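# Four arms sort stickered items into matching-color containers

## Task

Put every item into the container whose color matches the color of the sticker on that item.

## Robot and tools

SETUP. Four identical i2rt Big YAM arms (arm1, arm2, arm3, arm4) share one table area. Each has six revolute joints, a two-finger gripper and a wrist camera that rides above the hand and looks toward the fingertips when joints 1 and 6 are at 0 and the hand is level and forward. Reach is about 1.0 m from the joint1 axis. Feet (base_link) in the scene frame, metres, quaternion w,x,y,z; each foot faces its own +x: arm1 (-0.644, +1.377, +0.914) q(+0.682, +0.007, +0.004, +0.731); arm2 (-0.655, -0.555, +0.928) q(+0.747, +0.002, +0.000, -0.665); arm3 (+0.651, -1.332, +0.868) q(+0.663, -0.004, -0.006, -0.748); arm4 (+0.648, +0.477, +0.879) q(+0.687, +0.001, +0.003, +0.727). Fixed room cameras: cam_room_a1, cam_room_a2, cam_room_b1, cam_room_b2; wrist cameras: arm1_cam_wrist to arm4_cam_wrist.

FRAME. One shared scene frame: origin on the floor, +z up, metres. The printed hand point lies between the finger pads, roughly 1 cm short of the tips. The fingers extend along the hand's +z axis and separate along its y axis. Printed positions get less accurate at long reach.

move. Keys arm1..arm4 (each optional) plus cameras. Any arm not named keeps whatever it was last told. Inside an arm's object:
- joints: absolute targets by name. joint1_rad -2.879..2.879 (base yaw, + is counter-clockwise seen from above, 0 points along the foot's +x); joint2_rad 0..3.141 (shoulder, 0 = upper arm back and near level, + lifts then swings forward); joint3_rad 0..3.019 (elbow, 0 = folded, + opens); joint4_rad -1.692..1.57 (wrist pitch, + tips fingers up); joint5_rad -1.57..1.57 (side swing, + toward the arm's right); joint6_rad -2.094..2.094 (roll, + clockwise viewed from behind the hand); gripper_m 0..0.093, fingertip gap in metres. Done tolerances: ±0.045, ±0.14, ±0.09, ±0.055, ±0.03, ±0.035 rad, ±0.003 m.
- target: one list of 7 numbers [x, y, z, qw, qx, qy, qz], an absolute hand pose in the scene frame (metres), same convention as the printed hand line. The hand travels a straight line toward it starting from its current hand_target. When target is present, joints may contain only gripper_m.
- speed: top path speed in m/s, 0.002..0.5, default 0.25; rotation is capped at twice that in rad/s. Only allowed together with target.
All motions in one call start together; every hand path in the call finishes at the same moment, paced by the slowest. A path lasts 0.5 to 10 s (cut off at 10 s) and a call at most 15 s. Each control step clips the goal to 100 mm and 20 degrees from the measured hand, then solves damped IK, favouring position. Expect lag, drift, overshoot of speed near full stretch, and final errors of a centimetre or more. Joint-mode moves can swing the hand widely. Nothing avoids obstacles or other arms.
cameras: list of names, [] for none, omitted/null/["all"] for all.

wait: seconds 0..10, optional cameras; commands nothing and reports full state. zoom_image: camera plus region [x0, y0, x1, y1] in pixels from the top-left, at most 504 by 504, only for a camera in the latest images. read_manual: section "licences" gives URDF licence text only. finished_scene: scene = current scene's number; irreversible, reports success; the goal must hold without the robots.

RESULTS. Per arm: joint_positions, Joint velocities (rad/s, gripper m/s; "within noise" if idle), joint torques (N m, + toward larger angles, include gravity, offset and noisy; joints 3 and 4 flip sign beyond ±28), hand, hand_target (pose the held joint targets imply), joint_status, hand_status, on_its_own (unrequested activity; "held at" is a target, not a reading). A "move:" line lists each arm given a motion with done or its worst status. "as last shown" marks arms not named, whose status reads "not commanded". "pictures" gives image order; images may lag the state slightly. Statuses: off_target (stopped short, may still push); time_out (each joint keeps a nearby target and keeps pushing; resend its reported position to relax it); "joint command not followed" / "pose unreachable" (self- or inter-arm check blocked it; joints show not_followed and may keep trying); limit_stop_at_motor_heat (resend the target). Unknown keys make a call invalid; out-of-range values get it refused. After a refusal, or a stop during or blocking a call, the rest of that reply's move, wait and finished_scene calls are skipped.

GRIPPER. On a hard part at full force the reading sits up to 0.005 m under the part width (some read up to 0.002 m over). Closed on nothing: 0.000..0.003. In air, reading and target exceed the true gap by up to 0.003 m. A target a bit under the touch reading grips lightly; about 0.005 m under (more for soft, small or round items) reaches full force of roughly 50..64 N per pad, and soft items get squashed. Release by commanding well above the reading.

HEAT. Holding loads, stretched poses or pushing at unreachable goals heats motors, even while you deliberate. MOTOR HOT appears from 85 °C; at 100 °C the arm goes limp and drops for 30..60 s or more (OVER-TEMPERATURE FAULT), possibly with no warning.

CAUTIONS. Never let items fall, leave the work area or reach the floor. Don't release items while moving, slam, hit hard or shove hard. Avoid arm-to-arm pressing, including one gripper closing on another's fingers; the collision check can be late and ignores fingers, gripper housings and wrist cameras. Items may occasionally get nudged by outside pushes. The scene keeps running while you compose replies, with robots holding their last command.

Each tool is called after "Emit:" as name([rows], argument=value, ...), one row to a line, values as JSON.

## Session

Emit:
move(arm1={"joints":{"joint1_rad":1.57,"joint2_rad":0.55,"joint3_rad":1.2,"joint4_rad":-1.5,"joint5_rad":0,"joint6_rad":0}}, arm2={"joints":{"joint1_rad":-1.57,"joint2_rad":0.55,"joint3_rad":1.2,"joint4_rad":-1.5,"joint5_rad":0,"joint6_rad":0}}, arm3={"joints":{"joint1_rad":1.67,"joint2_rad":0.55,"joint3_rad":1.2,"joint4_rad":-1.5,"joint5_rad":0,"joint6_rad":0}}, arm4={"joints":{"joint1_rad":-1.63,"joint2_rad":0.55,"joint3_rad":1.2,"joint4_rad":-1.5,"joint5_rad":0,"joint6_rad":0}})

Scene clock: 1.90 s.
Joint torques (N m): arm1=[-1.08 3.78 10.71 1.2 0.04 -0.09] | arm2=[0.32 -0.38 9.58 1.58 0.02 0.22] | arm3=[2.14 1.38 8.61 1.06 0.02 -0.12] | arm4=[0.44 1.08 8.46 1.4 0.07 -0.08]
Motor temperatures (°C): arm1=[21 23 27 23 21 21 21] | arm2=[23 24 26 22 22 20 23] | arm3=[24 23 23 23 24 23 23] | arm4=[22 22 23 22 24 21 24]
Heat: arm1: hottest joint3_rad 27 °C; arm2: hottest joint3_rad 26 °C; arm3: hottest joint1_rad 24 °C; arm4: hottest joint5_rad 24 °C.
move: arm1 done; arm2 done; arm3 done; arm4 done
Joint velocities: within noise
arm1.joint_positions: joint1_rad=+1.563 joint2_rad=+0.553 joint3_rad=+1.187 joint4_rad=-1.492 joint5_rad=-0.001 joint6_rad=+0.008 gripper_m=+0.09400
arm1.joint_status: all done
arm1.hand: x=-0.8405 y=+1.3640 z=+1.3448 quat_wxyz=(+0.011, +0.934, +0.026, -0.356) (m; scene frame)
arm1.hand_target: x=-0.8374 y=+1.3629 z=+1.3499 quat_wxyz=(+0.011, +0.932, +0.033, -0.360) (m; scene frame)
arm1.hand_status: not commanded
arm2.joint_positions: joint1_rad=-1.565 joint2_rad=+0.561 joint3_rad=+1.203 joint4_rad=-1.487 joint5_rad=-0.001 joint6_rad=-0.015 gripper_m=+0.09398
arm2.joint_status: all done
arm2.hand: x=-0.8608 y=-0.5816 z=+1.3619 quat_wxyz=(-0.018, -0.933, -0.065, +0.354) (m; scene frame)
arm2.hand_target: x=-0.8553 y=-0.5797 z=+1.3606 quat_wxyz=(-0.019, -0.934, -0.055, +0.351) (m; scene frame)
arm2.hand_status: not commanded
arm3.joint_positions: joint1_rad=+1.659 joint2_rad=+0.555 joint3_rad=+1.195 joint4_rad=-1.494 joint5_rad=+0.001 joint6_rad=+0.007 gripper_m=+0.09398
arm3.joint_status: all done
arm3.hand: x=+0.8539 y=-1.3329 z=+1.2983 quat_wxyz=(-0.351, -0.016, -0.936, +0.011) (m; scene frame)
arm3.hand_target: x=+0.8512 y=-1.3304 z=+1.3006 quat_wxyz=(-0.353, -0.008, -0.935, +0.010) (m; scene frame)
arm3.hand_status: not commanded
arm4.joint_positions: joint1_rad=-1.627 joint2_rad=+0.558 joint3_rad=+1.189 joint4_rad=-1.510 joint5_rad=+0.001 joint6_rad=+0.014 gripper_m=+0.09398
arm4.joint_status: all done
arm4.hand: x=+0.8518 y=+0.4783 z=+1.3030 quat_wxyz=(-0.337, -0.006, -0.941, +0.000) (m; scene frame)
arm4.hand_target: x=+0.8508 y=+0.4779 z=+1.3109 quat_wxyz=(-0.350, -0.001, -0.937, +0.002) (m; scene frame)
arm4.hand_status: not commanded
pictures: arm1_cam_wrist, arm2_cam_wrist, arm3_cam_wrist, arm4_cam_wrist, cam_room_a1, cam_room_a2, cam_room_b1, cam_room_b2
Images, in order (width x height): arm1_cam_wrist 672x504, arm2_cam_wrist 672x504, arm3_cam_wrist 672x504, arm4_cam_wrist 672x504, cam_room_a1 672x504, cam_room_a2 672x504, cam_room_b1 672x504, cam_room_b2 672x504.

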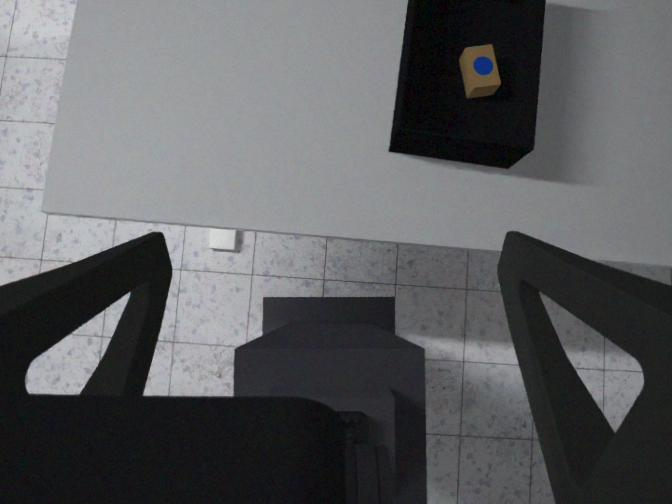

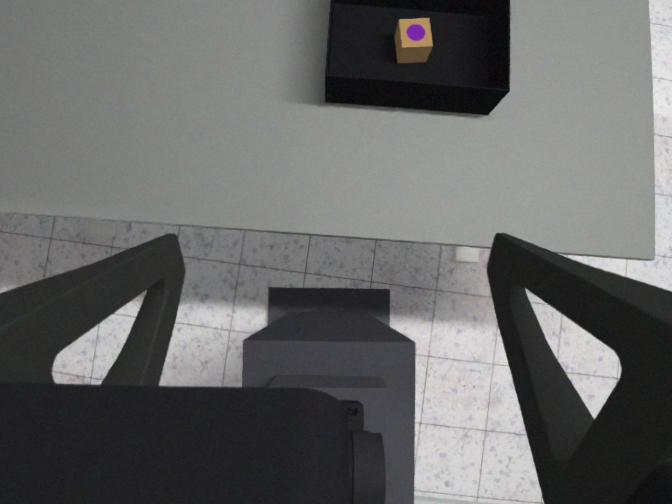

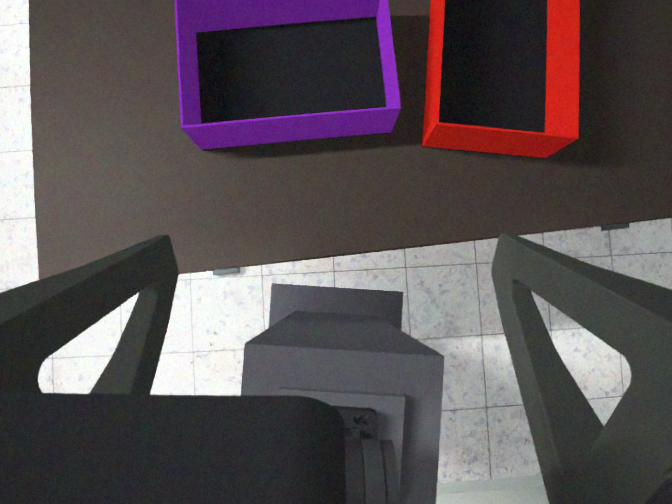

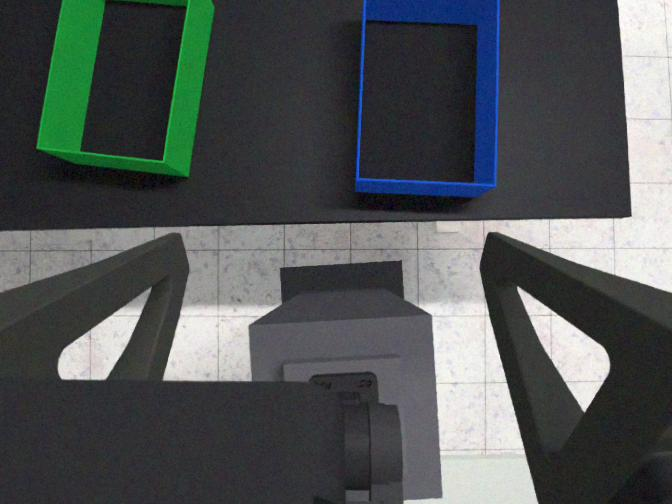

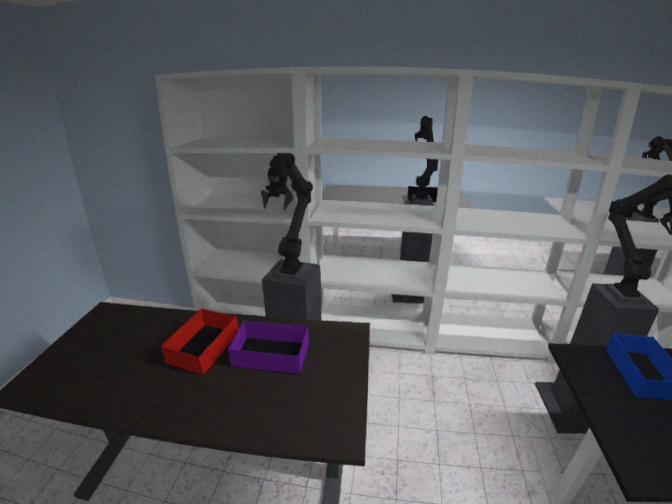

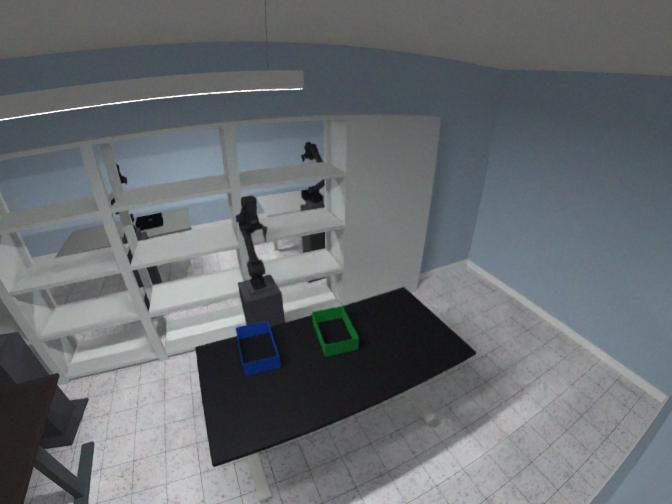

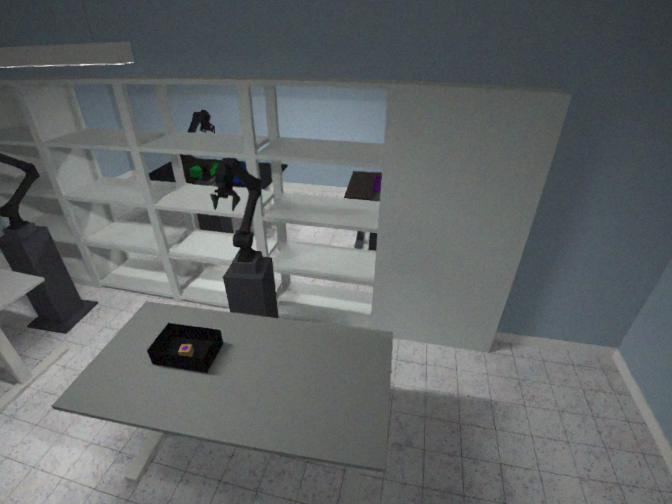

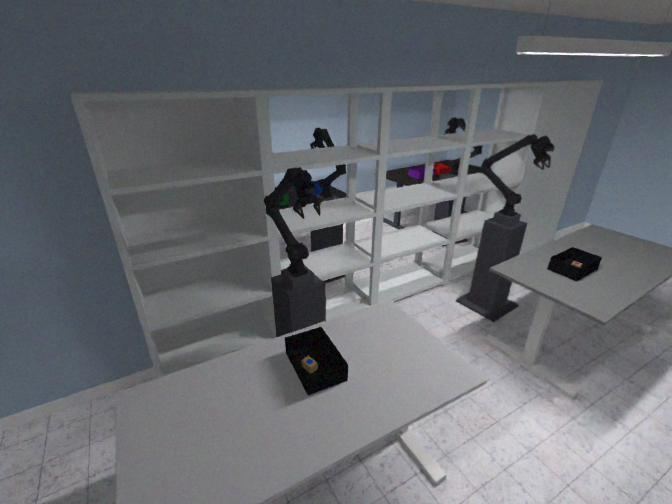

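Emit:
move(arm1={"target":[-1.20,1.61,0.92,0,0.991,0,-0.131],"speed":0.45}, arm2={"target":[-1.29,-0.485,0.92,0,0.991,0,-0.131],"speed":0.45}, arm3={"joints":{"joint1_rad":-1.987,"joint2_rad":0.586,"joint3_rad":0.754,"joint4_rad":-0.864,"joint5_rad":0,"joint6_rad":0}}, arm4={"joints":{"joint1_rad":0.9,"joint2_rad":0.586,"joint3_rad":0.754,"joint4_rad":-0.864,"joint5_rad":0,"joint6_rad":0}}, cameras=["arm1_cam_wrist","arm2_cam_wrist"])

Scene clock: 18.57 s.
Joint torques (N m): arm1=[-2.37 -16.09 13.16 0.47 -0.02 -0.07] | arm2=[0.03 -21.25 13.08 0.65 0.11 0.03] | arm3=[0.62 -2.02 9.68 1.95 -0.07 -0.09] | arm4=[0.85 -1.38 9.96 1.68 0.12 -0.07]
Motor temperatures (°C): arm1=[21 24 29 23 21 21 21] | arm2=[23 24 28 22 22 20 23] | arm3=[24 23 24 23 24 23 23] | arm4=[22 22 25 22 24 21 24]
Heat: arm1: hottest joint3_rad 29 °C; arm2: hottest joint3_rad 28 °C; arm3: hottest joint1_rad 24 °C; arm4: hottest joint3_rad 25 °C.
move: arm1 off_target; arm2 off_target; arm3 done; arm4 done
Joint velocities: within noise
arm1.joint_positions: joint1_rad=+1.085 joint2_rad=+1.985 joint3_rad=+1.321 joint4_rad=-0.738 joint5_rad=-0.104 joint6_rad=-0.404 gripper_m=+0.09399
arm1.joint_status: not commanded
arm1.hand: x=-1.1798 y=+1.5955 z=+0.8959 quat_wxyz=(+0.013, +0.994, -0.002, -0.106) (m; scene frame)
arm1.hand_target: x=-1.1988 y=+1.6096 z=+0.9208 quat_wxyz=(+0.000, +0.991, +0.000, -0.131) (m; scene frame)
arm1.hand_status: off_target (0.035 m and 3.3 deg from the pose sent, 0.608 m and 26.9 deg at the start)
arm2.joint_positions: joint1_rad=-1.798 joint2_rad=+2.034 joint3_rad=+1.416 joint4_rad=-0.721 joint5_rad=-0.037 joint6_rad=-0.110 gripper_m=+0.09398
arm2.joint_status: not commanded
arm2.hand: x=-1.2716 y=-0.4931 z=+0.9057 quat_wxyz=(-0.004, -0.993, -0.002, +0.116) (m; scene frame)
arm2.hand_target: x=-1.2891 y=-0.4849 z=+0.9205 quat_wxyz=(+0.000, -0.991, +0.000, +0.131) (m; scene frame)
arm2.hand_status: off_target (0.025 m and 1.8 deg from the pose sent, 0.624 m and 27.5 deg at the start)
arm3.joint_positions: joint1_rad=-1.977 joint2_rad=+0.594 joint3_rad=+0.755 joint4_rad=-0.874 joint5_rad=+0.002 joint6_rad=+0.005 gripper_m=+0.09402
arm3.joint_status: all done
arm3.hand: x=+0.3840 y=-1.1715 z=+1.1640 quat_wxyz=(+0.102, -0.878, +0.242, +0.399) (m; scene frame)
arm3.hand_target: x=+0.3852 y=-1.1689 z=+1.1676 quat_wxyz=(+0.107, -0.874, +0.243, +0.406) (m; scene frame)
arm3.hand_status: not commanded
arm4.joint_positions: joint1_rad=+0.899 joint2_rad=+0.592 joint3_rad=+0.745 joint4_rad=-0.879 joint5_rad=-0.001 joint6_rad=+0.012 gripper_m=+0.09402
arm4.joint_status: all done
arm4.hand: x=+0.3988 y=+0.6558 z=+1.1727 quat_wxyz=(-0.119, +0.867, -0.282, -0.393) (m; scene frame)
arm4.hand_target: x=+0.3969 y=+0.6569 z=+1.1825 quat_wxyz=(-0.126, +0.863, -0.275, -0.405) (m; scene frame)
arm4.hand_status: not commanded
pictures: arm1_cam_wrist, arm2_cam_wrist
Images, in order (width x height): arm1_cam_wrist 672x504, arm2_cam_wrist 672x504.

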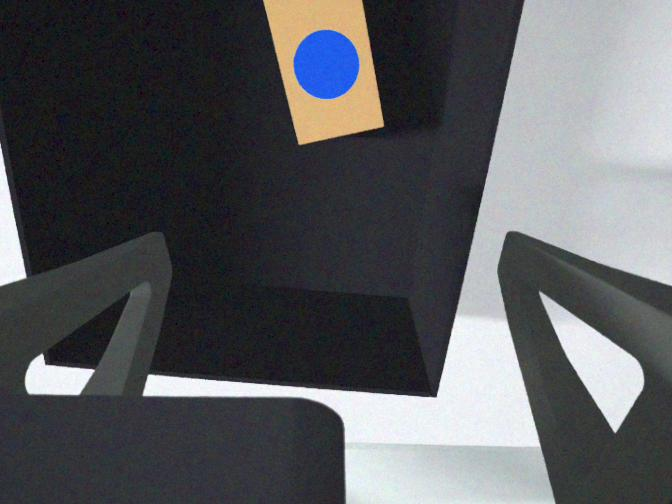

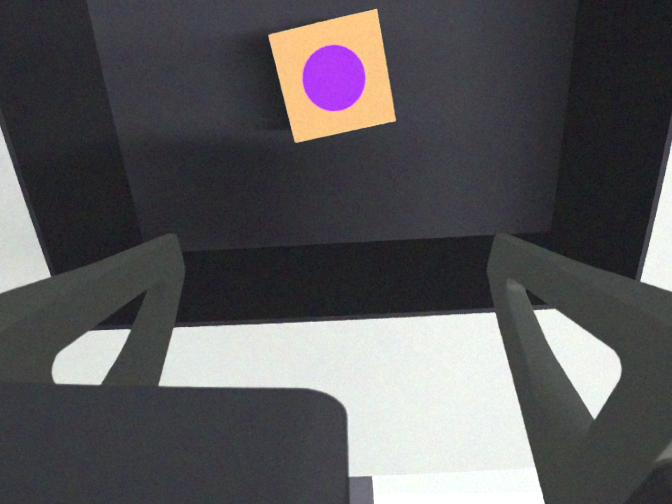

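Emit:
move(arm1={"target":[-1.239,1.602,0.745,0,0.9945,0.1045,0],"speed":0.2}, arm2={"target":[-1.328,-0.486,0.757,0,0.994,0.109,0],"speed":0.2}, cameras=["arm1_cam_wrist","arm2_cam_wrist"])

Scene clock: 42.57 s.
Joint torques (N m): arm1=[0.21 -16.09 9.37 0.05 0.01 -0.13] | arm2=[1.44 -23.71 12.29 0.1 0.11 -0.08] | arm3=[0.62 -1.9 9.66 1.91 -0.06 -0.1] | arm4=[0.91 -1.32 10.03 1.66 0.15 -0.09]
Motor temperatures (°C): arm1=[21 25 30 23 21 21 21] | arm2=[23 25 31 22 22 20 23] | arm3=[24 23 25 23 24 23 23] | arm4=[22 22 27 22 24 21 24]
Heat: arm1: hottest joint3_rad 30 °C; arm2: hottest joint3_rad 31 °C; arm3: hottest joint3_rad 25 °C; arm4: hottest joint3_rad 27 °C.
move: arm1 off_target; arm2 off_target
Joint velocities: within noise
arm1.joint_positions: joint1_rad=+1.123 joint2_rad=+2.388 joint3_rad=+1.683 joint4_rad=-0.834 joint5_rad=+0.002 joint6_rad=-0.553 gripper_m=+0.09397
arm1.joint_status: not commanded
arm1.hand: x=-1.2434 y=+1.6165 z=+0.7709 quat_wxyz=(-0.010, +0.996, +0.087, -0.022) (m; scene frame)
arm1.hand_target: x=-1.2379 y=+1.6021 z=+0.7459 quat_wxyz=(+0.000, +0.995, +0.104, +0.000) (m; scene frame)
arm1.hand_status: off_target (0.030 m and 3.4 deg from the pose sent, 0.162 m and 17.2 deg at the start)
arm2.joint_positions: joint1_rad=-1.798 joint2_rad=+2.480 joint3_rad=+1.829 joint4_rad=-0.926 joint5_rad=-0.007 joint6_rad=-0.305 gripper_m=+0.09398
arm2.joint_status: not commanded
arm2.hand: x=-1.3155 y=-0.4825 z=+0.7591 quat_wxyz=(-0.003, -0.995, -0.097, -0.003) (m; scene frame)
arm2.hand_target: x=-1.3275 y=-0.4860 z=+0.7573 quat_wxyz=(+0.000, -0.994, -0.109, +0.001) (m; scene frame)
arm2.hand_status: off_target (0.013 m and 1.4 deg from the pose sent, 0.159 m and 18.1 deg at the start)
arm3, arm4: as last shown
pictures: arm1_cam_wrist, arm2_cam_wrist
Images, in order (width x height): arm1_cam_wrist 672x504, arm2_cam_wrist 672x504.

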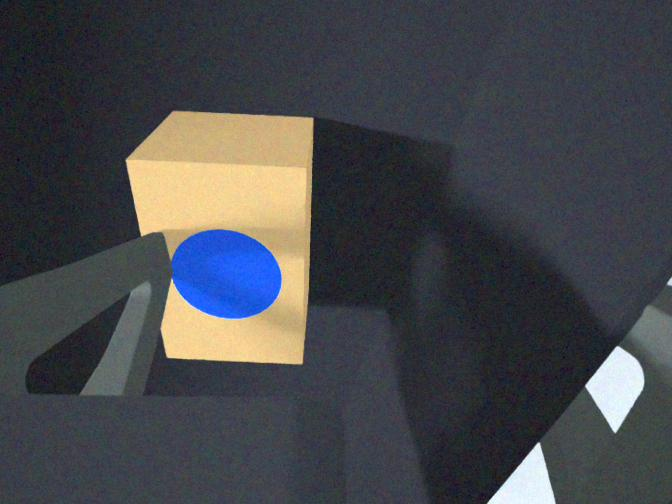

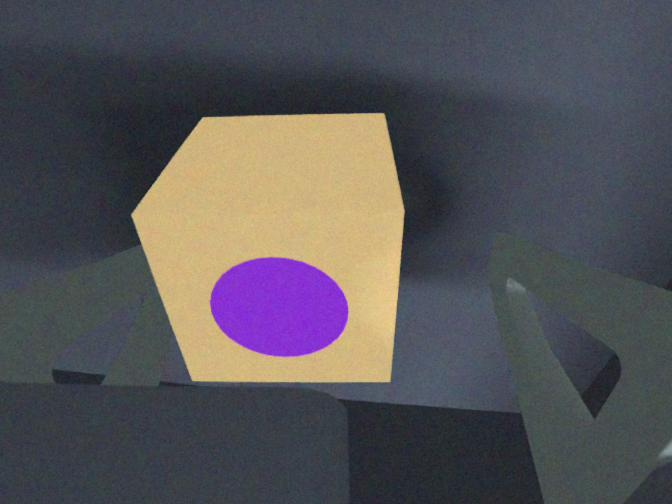

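Emit:
move(arm1={"target":[-1.226,1.580,0.83,0,0.9945,0.1045,0],"speed":0.25,"joints":{"gripper_m":0.065}}, arm2={"joints":{"gripper_m":0.04}}, cameras=["arm1_cam_wrist","arm2_cam_wrist"])

Scene clock: 56.37 s.
Joint torques (N m): arm1=[-0.56 -19.19 8.79 -0.12 -0.16 0.09] | arm2=[1.2 -23.65 12.21 0.14 0.07 -0.08] | arm3=[0.67 -1.79 9.68 1.94 -0.07 -0.1] | arm4=[0.62 -1.85 10.07 1.8 0.13 -0.09]
Motor temperatures (°C): arm1=[21 26 30 23 21 21 21] | arm2=[23 27 32 22 22 20 23] | arm3=[24 23 25 23 24 23 23] | arm4=[22 22 28 22 24 21 24]
Heat: arm1: hottest joint3_rad 30 °C; arm2: hottest joint3_rad 32 °C; arm3: hottest joint3_rad 25 °C; arm4: hottest joint3_rad 28 °C.
move: arm1 off_target; arm2 off_target
Joint velocities: within noise
arm1.joint_positions: joint1_rad=+1.157 joint2_rad=+2.264 joint3_rad=+1.605 joint4_rad=-0.930 joint5_rad=+0.006 joint6_rad=-0.551 gripper_m=+0.06507
arm1.joint_status: all done
arm1.hand: x=-1.2221 y=+1.5866 z=+0.8224 quat_wxyz=(-0.001, +0.995, +0.103, +0.002) (m; scene frame)
arm1.hand_target: x=-1.2260 y=+1.5799 z=+0.8299 quat_wxyz=(+0.000, +0.995, +0.105, +0.000) (m; scene frame)
arm1.hand_status: off_target (0.011 m and 0.3 deg from the pose sent, 0.072 m and 3.4 deg at the start)
arm2.joint_positions: joint1_rad=-1.798 joint2_rad=+2.480 joint3_rad=+1.830 joint4_rad=-0.926 joint5_rad=-0.006 joint6_rad=-0.306 gripper_m=+0.05315
arm2.joint_status: gripper_m off_target (ended at +0.05317, target +0.04000)
arm2.hand: x=-1.3156 y=-0.4823 z=+0.7593 quat_wxyz=(-0.002, -0.995, -0.098, -0.003) (m; scene frame)
arm2.hand_target: x=-1.3275 y=-0.4860 z=+0.7573 quat_wxyz=(+0.000, -0.994, -0.109, +0.001) (m; scene frame)
arm2.hand_status: not commanded
arm3, arm4: as last shown
pictures: arm1_cam_wrist, arm2_cam_wrist
Images, in order (width x height): arm1_cam_wrist 672x504, arm2_cam_wrist 672x504.

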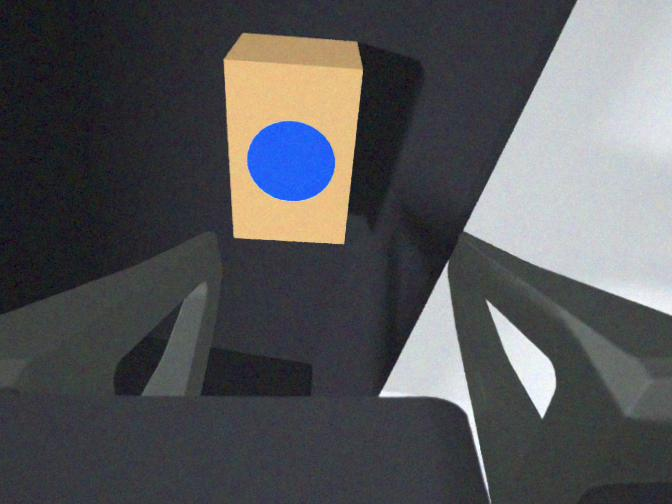

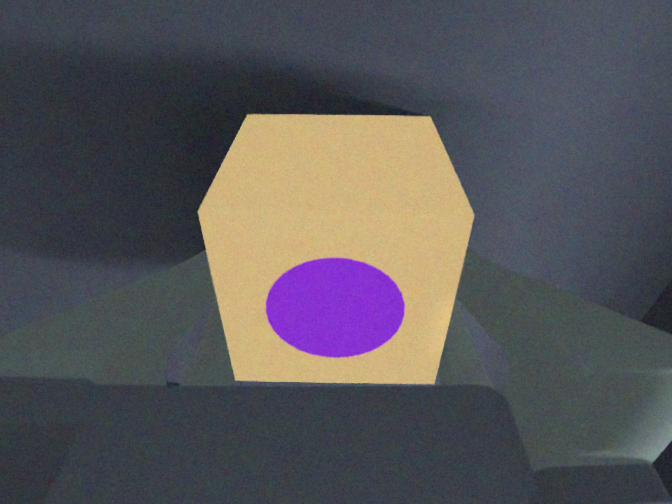

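Emit:
move(arm1={"target":[-1.226,1.567,0.735,0,0.9985,0.056,0],"speed":0.2}, arm2={"target":[-1.30,-0.485,0.97,0,0.994,0.109,0],"speed":0.3}, cameras=["arm1_cam_wrist","arm2_cam_wrist"])

Scene clock: 64.30 s.
Joint torques (N m): arm1=[0.26 -14.45 7.17 1.32 -0.15 0.14] | arm2=[0.73 -22.59 11.36 0.18 0.07 -0.09] | arm3=[0.5 -1.85 9.66 1.95 -0.07 -0.1] | arm4=[0.85 -1.44 10.02 1.73 0.1 -0.08]
Motor temperatures (°C): arm1=[21 25 30 23 21 21 21] | arm2=[23 27 32 22 22 20 23] | arm3=[24 23 26 23 24 23 23] | arm4=[22 22 28 22 24 21 24]
Heat: arm1: hottest joint3_rad 30 °C; arm2: hottest joint3_rad 32 °C; arm3: hottest joint3_rad 26 °C; arm4: hottest joint3_rad 28 °C.
move: arm1 off_target; arm2 done
Joint velocities: within noise
arm1.joint_positions: joint1_rad=+1.163 joint2_rad=+2.350 joint3_rad=+1.602 joint4_rad=-0.802 joint5_rad=+0.006 joint6_rad=-0.440 gripper_m=+0.06506
arm1.joint_status: not commanded
arm1.hand: x=-1.2316 y=+1.5857 z=+0.7702 quat_wxyz=(-0.008, +0.999, +0.051, -0.016) (m; scene frame)
arm1.hand_target: x=-1.2240 y=+1.5670 z=+0.7367 quat_wxyz=(+0.000, +0.998, +0.056, +0.000) (m; scene frame)
arm1.hand_status: off_target (0.040 m and 2.2 deg from the pose sent, 0.090 m and 5.4 deg at the start)
arm2.joint_positions: joint1_rad=-1.798 joint2_rad=+2.137 joint3_rad=+1.811 joint4_rad=-1.233 joint5_rad=-0.006 joint6_rad=-0.312 gripper_m=+0.05315
arm2.joint_status: not commanded
arm2.hand: x=-1.2982 y=-0.4849 z=+0.9727 quat_wxyz=(+0.000, -0.995, -0.101, +0.005) (m; scene frame)
arm2.hand_target: x=-1.2999 y=-0.4849 z=+0.9701 quat_wxyz=(+0.000, -0.994, -0.109, +0.000) (m; scene frame)
arm2.hand_status: done (0.003 m and 1.1 deg from the pose sent, 0.211 m and 1.4 deg at the start)
arm3, arm4: as last shown
pictures: arm1_cam_wrist, arm2_cam_wrist
Images, in order (width x height): arm1_cam_wrist 672x504, arm2_cam_wrist 672x504.

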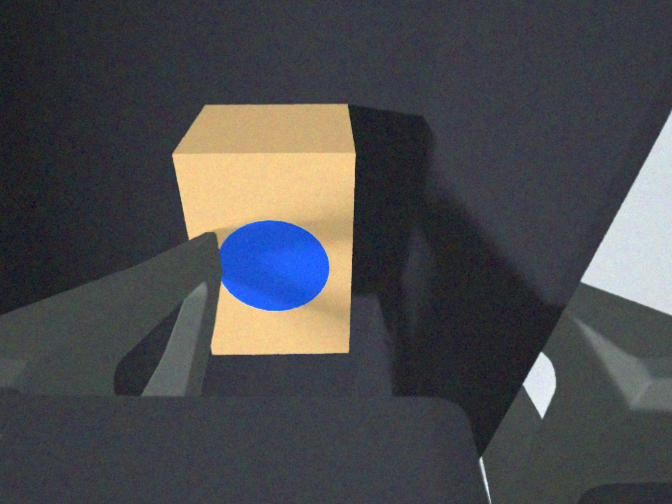

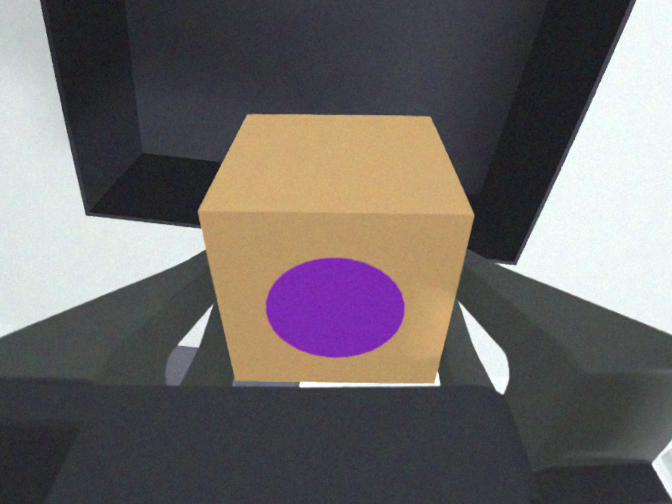

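Emit:
move(arm1={"target":[-1.222,1.545,0.835,0,0.9985,0.056,0],"speed":0.25}, arm2={"joints":{"joint1_rad":2.588,"joint2_rad":0.7,"joint3_rad":1.2,"joint4_rad":-1.6,"joint5_rad":0,"joint6_rad":0}}, cameras=["arm1_cam_wrist"])

Scene clock: 73.17 s.
Joint torques (N m): arm1=[-1.03 -18.9 8.73 -0.06 -0.12 0.11] | arm2=[1.14 -2.26 9.5 1.18 0.12 0.23] | arm3=[0.56 -1.85 9.66 1.98 -0.06 -0.1] | arm4=[0.73 -1.08 10.02 1.66 0.12 -0.06]
Motor temperatures (°C): arm1=[21 26 30 23 21 21 21] | arm2=[23 27 32 22 22 20 23] | arm3=[24 23 26 23 24 23 23] | arm4=[22 22 29 22 24 21 24]
Heat: arm1: hottest joint3_rad 30 °C; arm2: hottest joint3_rad 32 °C; arm3: hottest joint3_rad 26 °C; arm4: hottest joint3_rad 29 °C.
move: arm1 done; arm2 done
Joint velocities: within noise
arm1.joint_positions: joint1_rad=+1.211 joint2_rad=+2.223 joint3_rad=+1.544 joint4_rad=-0.913 joint5_rad=+0.003 joint6_rad=-0.402 gripper_m=+0.06506
arm1.joint_status: not commanded
arm1.hand: x=-1.2177 y=+1.5499 z=+0.8283 quat_wxyz=(+0.000, +0.998, +0.055, +0.002) (m; scene frame)
arm1.hand_target: x=-1.2219 y=+1.5450 z=+0.8350 quat_wxyz=(+0.000, +0.998, +0.056, +0.000) (m; scene frame)
arm1.hand_status: done (0.009 m and 0.3 deg from the pose sent, 0.077 m and 2.2 deg at the start)
arm2.joint_positions: joint1_rad=+2.583 joint2_rad=+0.708 joint3_rad=+1.208 joint4_rad=-1.588 joint5_rad=-0.003 joint6_rad=-0.015 gripper_m=+0.05316
arm2.joint_status: all done
arm2.hand: x=-0.5586 y=-0.3506 z=+1.3228 quat_wxyz=(-0.204, +0.526, -0.816, -0.129) (m; scene frame)
arm2.hand_target: x=-0.5613 y=-0.3549 z=+1.3193 quat_wxyz=(-0.198, +0.522, -0.820, -0.126) (m; scene frame)
arm2.hand_status: not commanded
arm3, arm4: as last shown
pictures: arm1_cam_wrist
Images, in order (width x height): arm1_cam_wrist 672x504.

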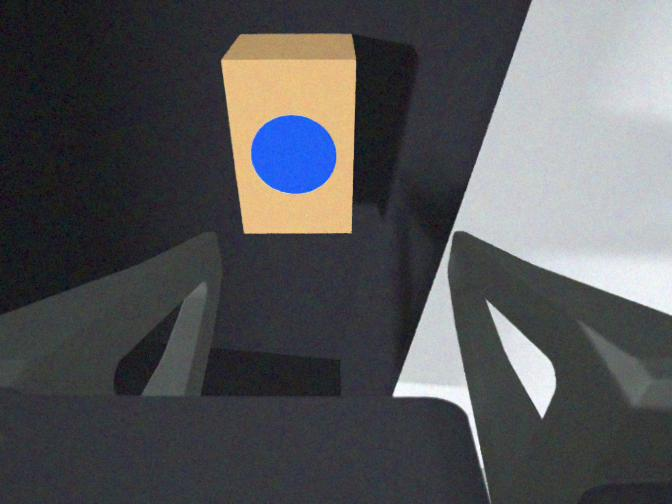

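Emit:
move(arm1={"target":[-1.22,1.528,0.832,0,0.9985,0.056,0],"speed":0.2}, arm2={"joints":{"joint1_rad":0.917}}, cameras=[])

Emit:
move(arm1={"target":[-1.222,1.529,0.735,0,0.9985,0.056,0],"speed":0.2}, arm2={"target":[-0.37,-0.725,1.09,0,0.265,0.964,0],"speed":0.3}, cameras=["arm1_cam_wrist","arm2_cam_wrist"])

Scene clock: 91.67 s.
Joint torques (N m): arm1=[-1.55 -18.49 7.98 0.81 -0.1 0.12] | arm2=[0.38 -2.37 9.5 1.22 -0.11 0.19] | arm3=[0.62 -1.79 9.66 1.95 -0.06 -0.1] | arm4=[0.97 -1.14 10.03 1.74 0.12 -0.08]
Motor temperatures (°C): arm1=[21 27 30 23 21 21 21] | arm2=[23 26 32 22 22 20 24] | arm3=[24 23 26 23 24 23 23] | arm4=[22 22 30 22 24 21 24]
Heat: arm1: hottest joint3_rad 30 °C; arm2: hottest joint3_rad 32 °C; arm3: hottest joint3_rad 26 °C; arm4: hottest joint3_rad 30 °C.
move: arm1 off_target; arm2 done
Joint velocities: within noise
arm1.joint_positions: joint1_rad=+1.243 joint2_rad=+2.222 joint3_rad=+1.526 joint4_rad=-0.913 joint5_rad=+0.003 joint6_rad=-0.376 gripper_m=+0.06506
arm1.joint_status: not commanded
arm1.hand: x=-1.2142 y=+1.5294 z=+0.8230 quat_wxyz=(+0.003, +0.998, +0.058, +0.011) (m; scene frame)
arm1.hand_target: x=-1.2199 y=+1.5280 z=+0.8319 quat_wxyz=(+0.000, +0.998, +0.056, +0.000) (m; scene frame)
arm1.hand_status: off_target (0.011 m and 1.3 deg from the pose sent, 0.022 m and 0.3 deg at the start)
arm2.joint_positions: joint1_rad=+0.921 joint2_rad=+0.708 joint3_rad=+1.208 joint4_rad=-1.588 joint5_rad=+0.002 joint6_rad=-0.013 gripper_m=+0.05314
arm2.joint_status: all done
arm2.hand: x=-0.4601 y=-0.6728 z=+1.3219 quat_wxyz=(-0.230, -0.250, -0.938, +0.064) (m; scene frame)
arm2.hand_target: x=-0.4647 y=-0.6709 z=+1.3184 quat_wxyz=(-0.225, -0.259, -0.937, +0.060) (m; scene frame)
arm2.hand_status: not commanded
arm3, arm4: as last shown
pictures: none
No camera images: "cameras" was empty.

Scene clock: 93.30 s.
Joint torques (N m): arm1=[-1.9 -17.96 8.64 0.95 0.03 0.07] | arm2=[0.85 -10.75 9.59 1.14 0.06 0.22] | arm3=[0.5 -1.85 9.66 1.92 -0.06 -0.1] | arm4=[1.14 -1.61 9.95 1.74 0.11 -0.1]
Motor temperatures (°C): arm1=[21 27 30 23 21 21 21] | arm2=[23 26 31 22 22 20 24] | arm3=[24 23 26 23 24 23 23] | arm4=[22 22 30 22 24 21 24]
Heat: arm1: hottest joint3_rad 30 °C; arm2: hottest joint3_rad 31 °C; arm3: hottest joint3_rad 26 °C; arm4: hottest joint3_rad 30 °C.
move: arm1 off_target; arm2 done
Joint velocities: within noise
arm1.joint_positions: joint1_rad=+1.251 joint2_rad=+2.378 joint3_rad=+1.526 joint4_rad=-0.760 joint5_rad=+0.000 joint6_rad=-0.372 gripper_m=+0.06505
arm1.joint_status: not commanded
arm1.hand: x=-1.2117 y=+1.5232 z=+0.7331 quat_wxyz=(+0.005, +0.998, +0.060, +0.012) (m; scene frame)
arm1.hand_target: x=-1.2217 y=+1.5289 z=+0.7351 quat_wxyz=(+0.000, +0.998, +0.056, +0.000) (m; scene frame)
arm1.hand_status: off_target (0.012 m and 1.6 deg from the pose sent, 0.088 m and 1.3 deg at the start)
arm2.joint_positions: joint1_rad=+0.921 joint2_rad=+1.252 joint3_rad=+0.975 joint4_rad=-1.309 joint5_rad=+0.002 joint6_rad=-0.011 gripper_m=+0.05314
arm2.joint_status: not commanded
arm2.hand: x=-0.3705 y=-0.7246 z=+1.0892 quat_wxyz=(+0.008, -0.258, -0.966, -0.003) (m; scene frame)
arm2.hand_target: x=-0.3700 y=-0.7251 z=+1.0900 quat_wxyz=(+0.000, -0.265, -0.964, +0.000) (m; scene frame)
arm2.hand_status: done (0.001 m and 1.3 deg from the pose sent, 0.254 m and 27.7 deg at the start)
arm3, arm4: as last shown
pictures: arm1_cam_wrist, arm2_cam_wrist
Images, in order (width x height): arm1_cam_wrist 672x504, arm2_cam_wrist 672x504.

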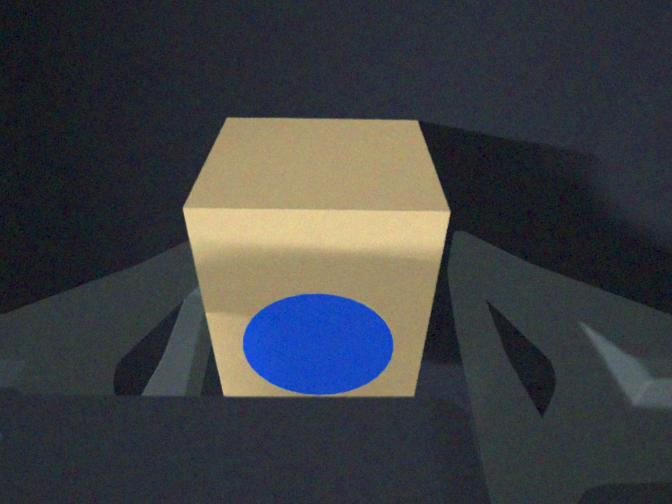

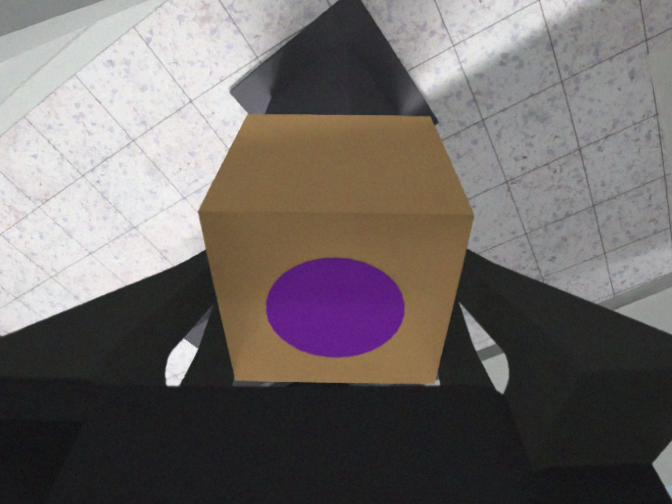

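Emit:
move(arm1={"joints":{"gripper_m":0.03}}, arm2={"target":[-0.032,-0.926,1.09,0,0.265,0.964,0],"speed":0.35}, cameras=[])

Emit:
move(arm1={"target":[-1.20,1.52,0.95,0,0.9985,0.056,0],"speed":0.3}, arm2={"target":[-0.032,-0.926,1.015,0,0.265,0.964,0],"speed":0.12}, cameras=["arm1_cam_wrist","arm3_cam_wrist"])

Scene clock: 100.93 s.
Joint torques (N m): arm1=[-2.67 -17.67 8.55 0.73 0.06 0.06] | arm2=[0.73 -25.47 15.66 0.21 0.07 0.18] | arm3=[0.62 -1.79 9.68 1.95 -0.07 -0.09] | arm4=[0.73 -1.44 10.02 1.77 0.12 -0.1]
Motor temperatures (°C): arm1=[21 27 30 23 21 21 21] | arm2=[23 26 31 22 22 20 24] | arm3=[24 23 27 23 24 23 23] | arm4=[22 22 30 22 24 21 24]
Heat: arm1: hottest joint3_rad 30 °C; arm2: hottest joint3_rad 31 °C; arm3: hottest joint3_rad 27 °C; arm4: hottest joint3_rad 30 °C.
move: arm1 off_target; arm2 off_target
Joint velocities: within noise
arm1.joint_positions: joint1_rad=+1.251 joint2_rad=+2.378 joint3_rad=+1.526 joint4_rad=-0.760 joint5_rad=+0.000 joint6_rad=-0.372 gripper_m=+0.04393
arm1.joint_status: gripper_m off_target (ended at +0.04396, target +0.03000)
arm1.hand: x=-1.2116 y=+1.5233 z=+0.7331 quat_wxyz=(+0.005, +0.998, +0.060, +0.012) (m; scene frame)
arm1.hand_target: x=-1.2217 y=+1.5289 z=+0.7351 quat_wxyz=(+0.000, +0.998, +0.056, +0.000) (m; scene frame)
arm1.hand_status: not commanded
arm2.joint_positions: joint1_rad=+0.921 joint2_rad=+2.337 joint3_rad=+2.440 joint4_rad=-1.670 joint5_rad=+0.002 joint6_rad=-0.010 gripper_m=+0.05314
arm2.joint_status: not commanded
arm2.hand: x=-0.0405 y=-0.9190 z=+1.0780 quat_wxyz=(-0.002, -0.258, -0.966, +0.000) (m; scene frame)
arm2.hand_target: x=-0.0331 y=-0.9255 z=+1.0897 quat_wxyz=(-0.017, -0.265, -0.964, +0.005) (m; scene frame)
arm2.hand_status: off_target (0.016 m and 0.9 deg from the pose sent, 0.394 m and 1.3 deg at the start; a joint's target at an end of its range on 23 of 61 steps)
arm3, arm4: as last shown
pictures: none
No camera images: "cameras" was empty.

Scene clock: 102.33 s.
Joint torques (N m): arm1=[-1.08 -16.26 12.3 -0.03 0 0.1] | arm2=[0.56 -24.53 9.84 1.35 0.07 0.19] | arm3=[0.5 -1.9 9.65 1.95 -0.06 -0.1] | arm4=[0.85 -1.61 9.88 1.65 0.11 -0.08]
Motor temperatures (°C): arm1=[21 27 30 23 21 21 21] | arm2=[23 26 31 22 22 20 24] | arm3=[24 23 27 23 24 23 23] | arm4=[22 22 30 22 24 21 24]
Heat: arm1: hottest joint3_rad 30 °C; arm2: hottest joint3_rad 31 °C; arm3: hottest joint3_rad 27 °C; arm4: hottest joint3_rad 30 °C.
move: arm1 off_target; arm2 off_target
Joint velocities: within noise
arm1.joint_positions: joint1_rad=+1.251 joint2_rad=+1.994 joint3_rad=+1.479 joint4_rad=-1.098 joint5_rad=+0.000 joint6_rad=-0.370 gripper_m=+0.04392
arm1.joint_status: not commanded
arm1.hand: x=-1.1871 y=+1.5173 z=+0.9374 quat_wxyz=(+0.005, +0.998, +0.059, +0.012) (m; scene frame)
arm1.hand_target: x=-1.1996 y=+1.5198 z=+0.9502 quat_wxyz=(+0.000, +0.998, +0.056, +0.000) (m; scene frame)
arm1.hand_status: off_target (0.018 m and 1.5 deg from the pose sent, 0.217 m and 1.6 deg at the start)
arm2.joint_positions: joint1_rad=+0.921 joint2_rad=+2.348 joint3_rad=+2.360 joint4_rad=-1.559 joint5_rad=+0.002 joint6_rad=-0.010 gripper_m=+0.05314
arm2.joint_status: not commanded
arm2.hand: x=-0.0323 y=-0.9237 z=+1.0395 quat_wxyz=(-0.012, -0.258, -0.966, +0.002) (m; scene frame)
arm2.hand_target: x=-0.0327 y=-0.9257 z=+1.0153 quat_wxyz=(+0.000, -0.265, -0.964, +0.000) (m; scene frame)
arm2.hand_status: off_target (0.025 m and 1.6 deg from the pose sent, 0.064 m and 0.9 deg at the start)
arm3.joint_positions: joint1_rad=-1.977 joint2_rad=+0.594 joint3_rad=+0.755 joint4_rad=-0.874 joint5_rad=+0.002 joint6_rad=+0.005 gripper_m=+0.09402
arm3.joint_status: not commanded
arm3.hand: x=+0.3840 y=-1.1715 z=+1.1640 quat_wxyz=(+0.102, -0.878, +0.242, +0.399) (m; scene frame)
arm3.hand_target: x=+0.3852 y=-1.1689 z=+1.1676 quat_wxyz=(+0.107, -0.874, +0.243, +0.406) (m; scene frame)
arm3.hand_status: not commanded
arm4.joint_positions: joint1_rad=+0.899 joint2_rad=+0.592 joint3_rad=+0.745 joint4_rad=-0.879 joint5_rad=-0.001 joint6_rad=+0.012 gripper_m=+0.09402
arm4.joint_status: not commanded
arm4.hand: x=+0.3988 y=+0.6558 z=+1.1727 quat_wxyz=(-0.119, +0.867, -0.282, -0.393) (m; scene frame)
arm4.hand_target: x=+0.3969 y=+0.6569 z=+1.1825 quat_wxyz=(-0.126, +0.863, -0.275, -0.405) (m; scene frame)
arm4.hand_status: not commanded
pictures: arm1_cam_wrist, arm3_cam_wrist
Images, in order (width x height): arm1_cam_wrist 672x504, arm3_cam_wrist 672x504.

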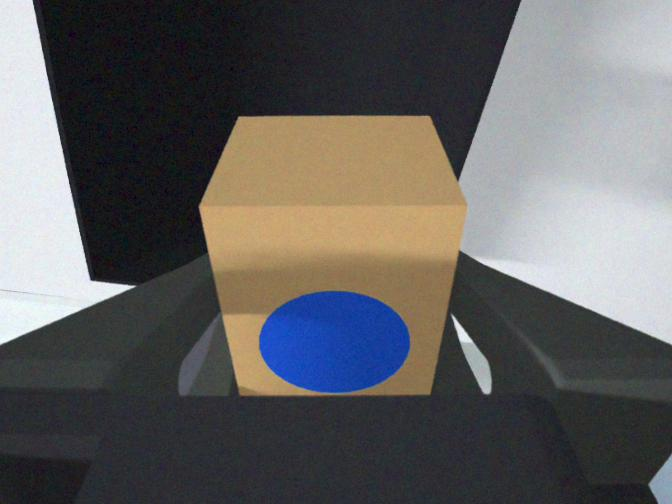

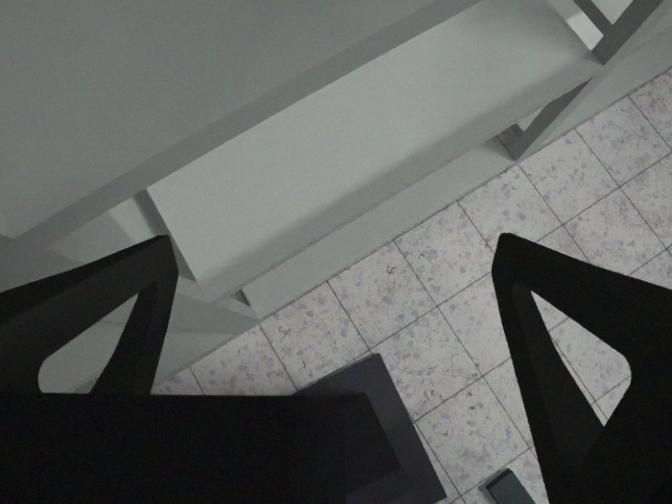

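Emit:
move(arm1={"joints":{"joint1_rad":-2.25,"joint2_rad":0.6,"joint3_rad":1.2,"joint4_rad":-1.6,"joint5_rad":0,"joint6_rad":0}}, arm2={"joints":{"gripper_m":0.075}}, cameras=["arm2_cam_wrist"])

Emit:
move(arm1={"target":[-0.40,1.205,1.09,0,0.3,0.954,0],"speed":0.3}, arm2={"target":[-0.04,-0.92,1.12,0,0.265,0.964,0],"speed":0.25}, cameras=["arm2_cam_wrist"])

Scene clock: 109.37 s.
Joint torques (N m): arm1=[-2.67 3.31 9.95 0.96 -0.04 0.11] | arm2=[0.62 -24.47 9.88 1.32 0.07 0.19] | arm3=[0.56 -1.9 9.68 1.91 -0.05 -0.11] | arm4=[0.85 -1.85 10.06 1.72 0.13 -0.08]
Motor temperatures (°C): arm1=[21 27 31 23 21 21 21] | arm2=[23 26 31 22 22 20 24] | arm3=[24 23 27 23 24 23 23] | arm4=[22 22 30 22 24 21 24]
Heat: arm1: hottest joint3_rad 31 °C; arm2: hottest joint3_rad 31 °C; arm3: hottest joint3_rad 27 °C; arm4: hottest joint3_rad 30 °C.
move: arm1 done; arm2 done
Joint velocities: within noise
arm1.joint_positions: joint1_rad=-2.243 joint2_rad=+0.597 joint3_rad=+1.198 joint4_rad=-1.590 joint5_rad=+0.002 joint6_rad=-0.007 gripper_m=+0.04392
arm1.joint_status: all done
arm1.hand: x=-0.4755 y=+1.2638 z=+1.3212 quat_wxyz=(-0.266, -0.281, -0.918, +0.088) (m; scene frame)
arm1.hand_target: x=-0.4773 y=+1.2637 z=+1.3203 quat_wxyz=(-0.261, -0.288, -0.917, +0.086) (m; scene frame)
arm1.hand_status: not commanded
arm2.joint_positions: joint1_rad=+0.921 joint2_rad=+2.348 joint3_rad=+2.360 joint4_rad=-1.559 joint5_rad=+0.002 joint6_rad=-0.010 gripper_m=+0.07493
arm2.joint_status: all done
arm2.hand: x=-0.0323 y=-0.9237 z=+1.0395 quat_wxyz=(-0.012, -0.258, -0.966, +0.002) (m; scene frame)
arm2.hand_target: x=-0.0327 y=-0.9257 z=+1.0153 quat_wxyz=(+0.000, -0.265, -0.964, +0.000) (m; scene frame)
arm2.hand_status: not commanded
arm3, arm4: as last shown
pictures: arm2_cam_wrist
Images, in order (width x height): arm2_cam_wrist 672x504.

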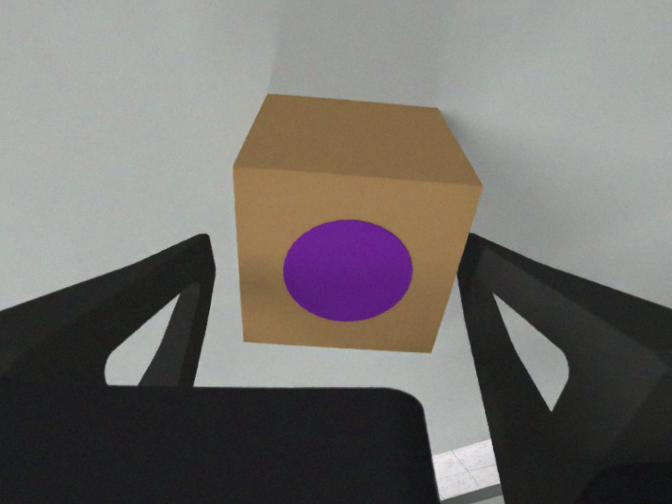

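Scene clock: 110.97 s.
Joint torques (N m): arm1=[-3.02 -6.07 10.96 0.87 -0.03 -0.04] | arm2=[0.67 -26.7 15.02 0.18 0.06 0.2] | arm3=[0.56 -1.9 9.63 1.92 -0.06 -0.1] | arm4=[0.97 -1.79 9.94 1.74 0.13 -0.06]
Motor temperatures (°C): arm1=[21 27 31 23 21 21 22] | arm2=[23 27 31 22 22 20 24] | arm3=[24 23 27 23 24 23 23] | arm4=[22 22 31 22 24 21 24]
Heat: arm1: hottest joint3_rad 31 °C; arm2: hottest joint3_rad 31 °C; arm3: hottest joint3_rad 27 °C; arm4: hottest joint3_rad 31 °C.
move: arm1 done; arm2 off_target
Joint velocities: within noise
arm1.joint_positions: joint1_rad=-2.250 joint2_rad=+1.134 joint3_rad=+0.913 joint4_rad=-1.370 joint5_rad=-0.005 joint6_rad=-0.007 gripper_m=+0.04392
arm1.joint_status: not commanded
arm1.hand: x=-0.4026 y=+1.2104 z=+1.0827 quat_wxyz=(+0.017, -0.298, -0.955, -0.005) (m; scene frame)
arm1.hand_target: x=-0.4001 y=+1.2050 z=+1.0901 quat_wxyz=(+0.000, -0.300, -0.954, +0.000) (m; scene frame)
arm1.hand_status: done (0.009 m and 2.0 deg from the pose sent, 0.250 m and 32.5 deg at the start)
arm2.joint_positions: joint1_rad=+0.921 joint2_rad=+2.292 joint3_rad=+2.408 joint4_rad=-1.670 joint5_rad=+0.002 joint6_rad=-0.010 gripper_m=+0.07493
arm2.joint_status: not commanded
arm2.hand: x=-0.0471 y=-0.9152 z=+1.0964 quat_wxyz=(-0.008, -0.258, -0.966, +0.001) (m; scene frame)
arm2.hand_target: x=-0.0414 y=-0.9193 z=+1.1197 quat_wxyz=(-0.030, -0.265, -0.964, +0.008) (m; scene frame)
arm2.hand_status: off_target (0.025 m and 1.3 deg from the pose sent, 0.081 m and 1.6 deg at the start; a joint's target at an end of its range on 29 of 48 steps)
arm3, arm4: as last shown
pictures: arm2_cam_wrist
Images, in order (width x height): arm2_cam_wrist 672x504.

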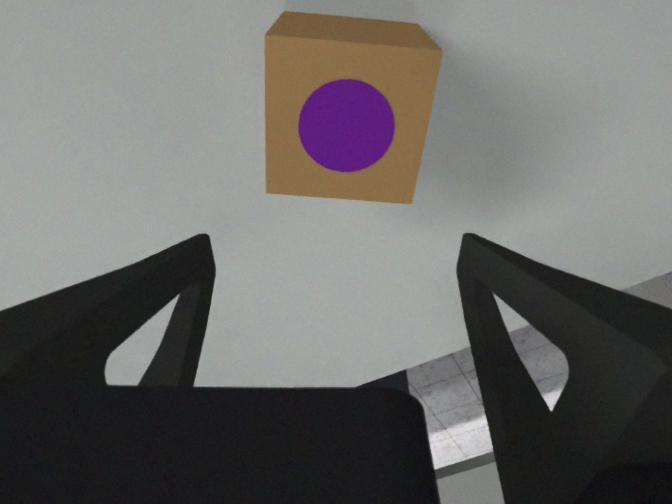

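Emit:
move(arm1={"target":[-0.046,0.959,1.085,0,0.3,0.954,0],"speed":0.35}, arm2={"target":[-0.37,-0.725,1.11,0,0.265,0.964,0],"speed":0.35}, arm3={"target":[0.043,-0.978,1.10,0.1236,-0.8667,0.265,0.404],"speed":0.35}, cameras=["arm3_cam_wrist"])

Emit:
move(arm1={"target":[-0.046,0.959,1.0,0,0.3,0.954,0],"speed":0.15}, arm2={"joints":{"joint2_rad":0.6,"joint3_rad":1.2,"joint4_rad":-1.6}}, cameras=["arm1_cam_wrist"])

Scene clock: 123.47 s.
Joint torques (N m): arm1=[-2.08 -22.12 16.18 0.14 -0.05 0.07] | arm2=[0.85 -8.94 9.42 0.47 0.06 0.21] | arm3=[2.43 -19.14 13.72 1.44 0.15 0.02] | arm4=[0.73 -1.32 9.94 1.68 0.11 -0.08]
Motor temperatures (°C): arm1=[21 26 32 23 21 21 22] | arm2=[23 27 34 22 22 20 23] | arm3=[24 23 27 23 24 23 23] | arm4=[22 22 31 22 24 21 24]
Heat: arm1: hottest joint3_rad 32 °C; arm2: hottest joint3_rad 34 °C; arm3: hottest joint3_rad 27 °C; arm4: hottest joint3_rad 31 °C.
move: arm1 off_target; arm2 done; arm3 off_target
Joint velocities: within noise
arm1.joint_positions: joint1_rad=-2.250 joint2_rad=+2.346 joint3_rad=+2.465 joint4_rad=-1.685 joint5_rad=-0.005 joint6_rad=-0.007 gripper_m=+0.04392
arm1.joint_status: not commanded
arm1.hand: x=-0.0547 y=+0.9666 z=+1.0568 quat_wxyz=(+0.004, -0.298, -0.955, -0.001) (m; scene frame)
arm1.hand_target: x=-0.0478 y=+0.9601 z=+1.0846 quat_wxyz=(-0.023, -0.300, -0.954, +0.007) (m; scene frame)
arm1.hand_status: off_target (0.030 m and 0.6 deg from the pose sent, 0.436 m and 2.0 deg at the start; a joint's target at an end of its range on 23 of 64 steps)
arm2.joint_positions: joint1_rad=+0.921 joint2_rad=+1.221 joint3_rad=+1.022 joint4_rad=-1.347 joint5_rad=+0.002 joint6_rad=-0.010 gripper_m=+0.07493
arm2.joint_status: not commanded
arm2.hand: x=-0.3659 y=-0.7274 z=+1.1166 quat_wxyz=(-0.013, -0.258, -0.966, +0.003) (m; scene frame)
arm2.hand_target: x=-0.3701 y=-0.7250 z=+1.1101 quat_wxyz=(+0.000, -0.265, -0.964, +0.000) (m; scene frame)
arm2.hand_status: done (0.008 m and 1.7 deg from the pose sent, 0.375 m and 1.3 deg at the start)
arm3.joint_positions: joint1_rad=-1.969 joint2_rad=+1.711 joint3_rad=+1.389 joint4_rad=-0.425 joint5_rad=+0.073 joint6_rad=+0.041 gripper_m=+0.09402
arm3.joint_status: not commanded
arm3.hand: x=+0.0627 y=-0.9783 z=+1.0701 quat_wxyz=(+0.121, -0.877, +0.270, +0.379) (m; scene frame)
arm3.hand_target: x=+0.0447 y=-0.9790 z=+1.1003 quat_wxyz=(+0.123, -0.867, +0.265, +0.404) (m; scene frame)
arm3.hand_status: off_target (0.036 m and 3.2 deg from the pose sent, 0.397 m and 3.9 deg at the start)
arm4: as last shown
pictures: arm3_cam_wrist
Images, in order (width x height): arm3_cam_wrist 672x504.

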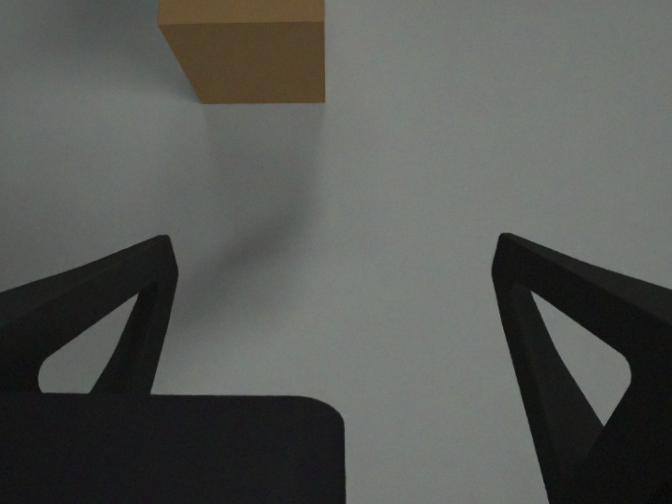

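Scene clock: 124.77 s.
Joint torques (N m): arm1=[-2.02 -20.89 10.97 0.98 0.01 0.08] | arm2=[0.73 1.08 11.86 1.43 0.07 0.21] | arm3=[2.43 -19.25 13.72 1.46 0.15 0.04] | arm4=[0.79 -1.32 10.1 1.73 0.12 -0.1]
Motor temperatures (°C): arm1=[21 27 32 23 21 21 22] | arm2=[23 27 34 22 22 20 23] | arm3=[24 23 27 23 24 23 23] | arm4=[22 22 31 22 24 21 24]
Heat: arm1: hottest joint3_rad 32 °C; arm2: hottest joint3_rad 34 °C; arm3: hottest joint3_rad 27 °C; arm4: hottest joint3_rad 31 °C.
move: arm1 done; arm2 done
Joint velocities: within noise
arm1.joint_positions: joint1_rad=-2.250 joint2_rad=+2.372 joint3_rad=+2.373 joint4_rad=-1.567 joint5_rad=-0.006 joint6_rad=-0.007 gripper_m=+0.04392
arm1.joint_status: not commanded
arm1.hand: x=-0.0487 y=+0.9621 z=+1.0032 quat_wxyz=(+0.005, -0.298, -0.955, -0.001) (m; scene frame)
arm1.hand_target: x=-0.0461 y=+0.9589 z=+1.0002 quat_wxyz=(+0.000, -0.300, -0.954, +0.000) (m; scene frame)
arm1.hand_status: done (0.005 m and 0.6 deg from the pose sent, 0.058 m and 0.6 deg at the start)
arm2.joint_positions: joint1_rad=+0.921 joint2_rad=+0.592 joint3_rad=+1.176 joint4_rad=-1.589 joint5_rad=+0.002 joint6_rad=-0.010 gripper_m=+0.07493
arm2.joint_status: all done
arm2.hand: x=-0.4875 y=-0.6567 z=+1.3296 quat_wxyz=(-0.269, -0.249, -0.927, +0.074) (m; scene frame)
arm2.hand_target: x=-0.4877 y=-0.6568 z=+1.3374 quat_wxyz=(-0.272, -0.255, -0.925, +0.073) (m; scene frame)
arm2.hand_status: not commanded
arm3, arm4: as last shown
arm3.joint_positions: joint1_rad=-1.969 joint2_rad=+1.711 joint3_rad=+1.389 joint4_rad=-0.425 joint5_rad=+0.073 joint6_rad=+0.042 gripper_m=+0.09402
pictures: arm1_cam_wrist
Images, in order (width x height): arm1_cam_wrist 672x504.

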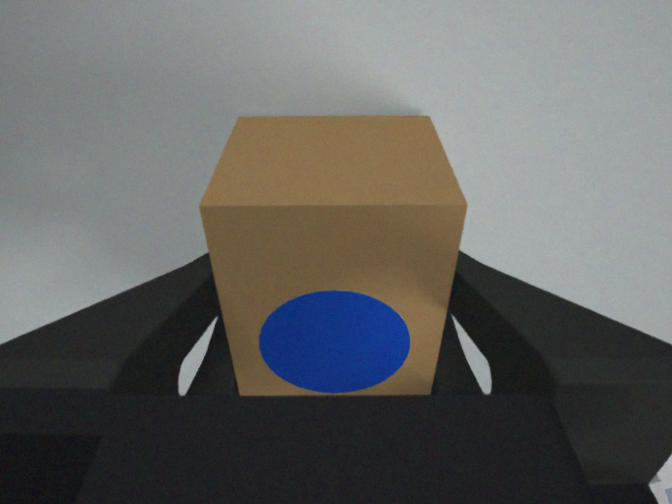

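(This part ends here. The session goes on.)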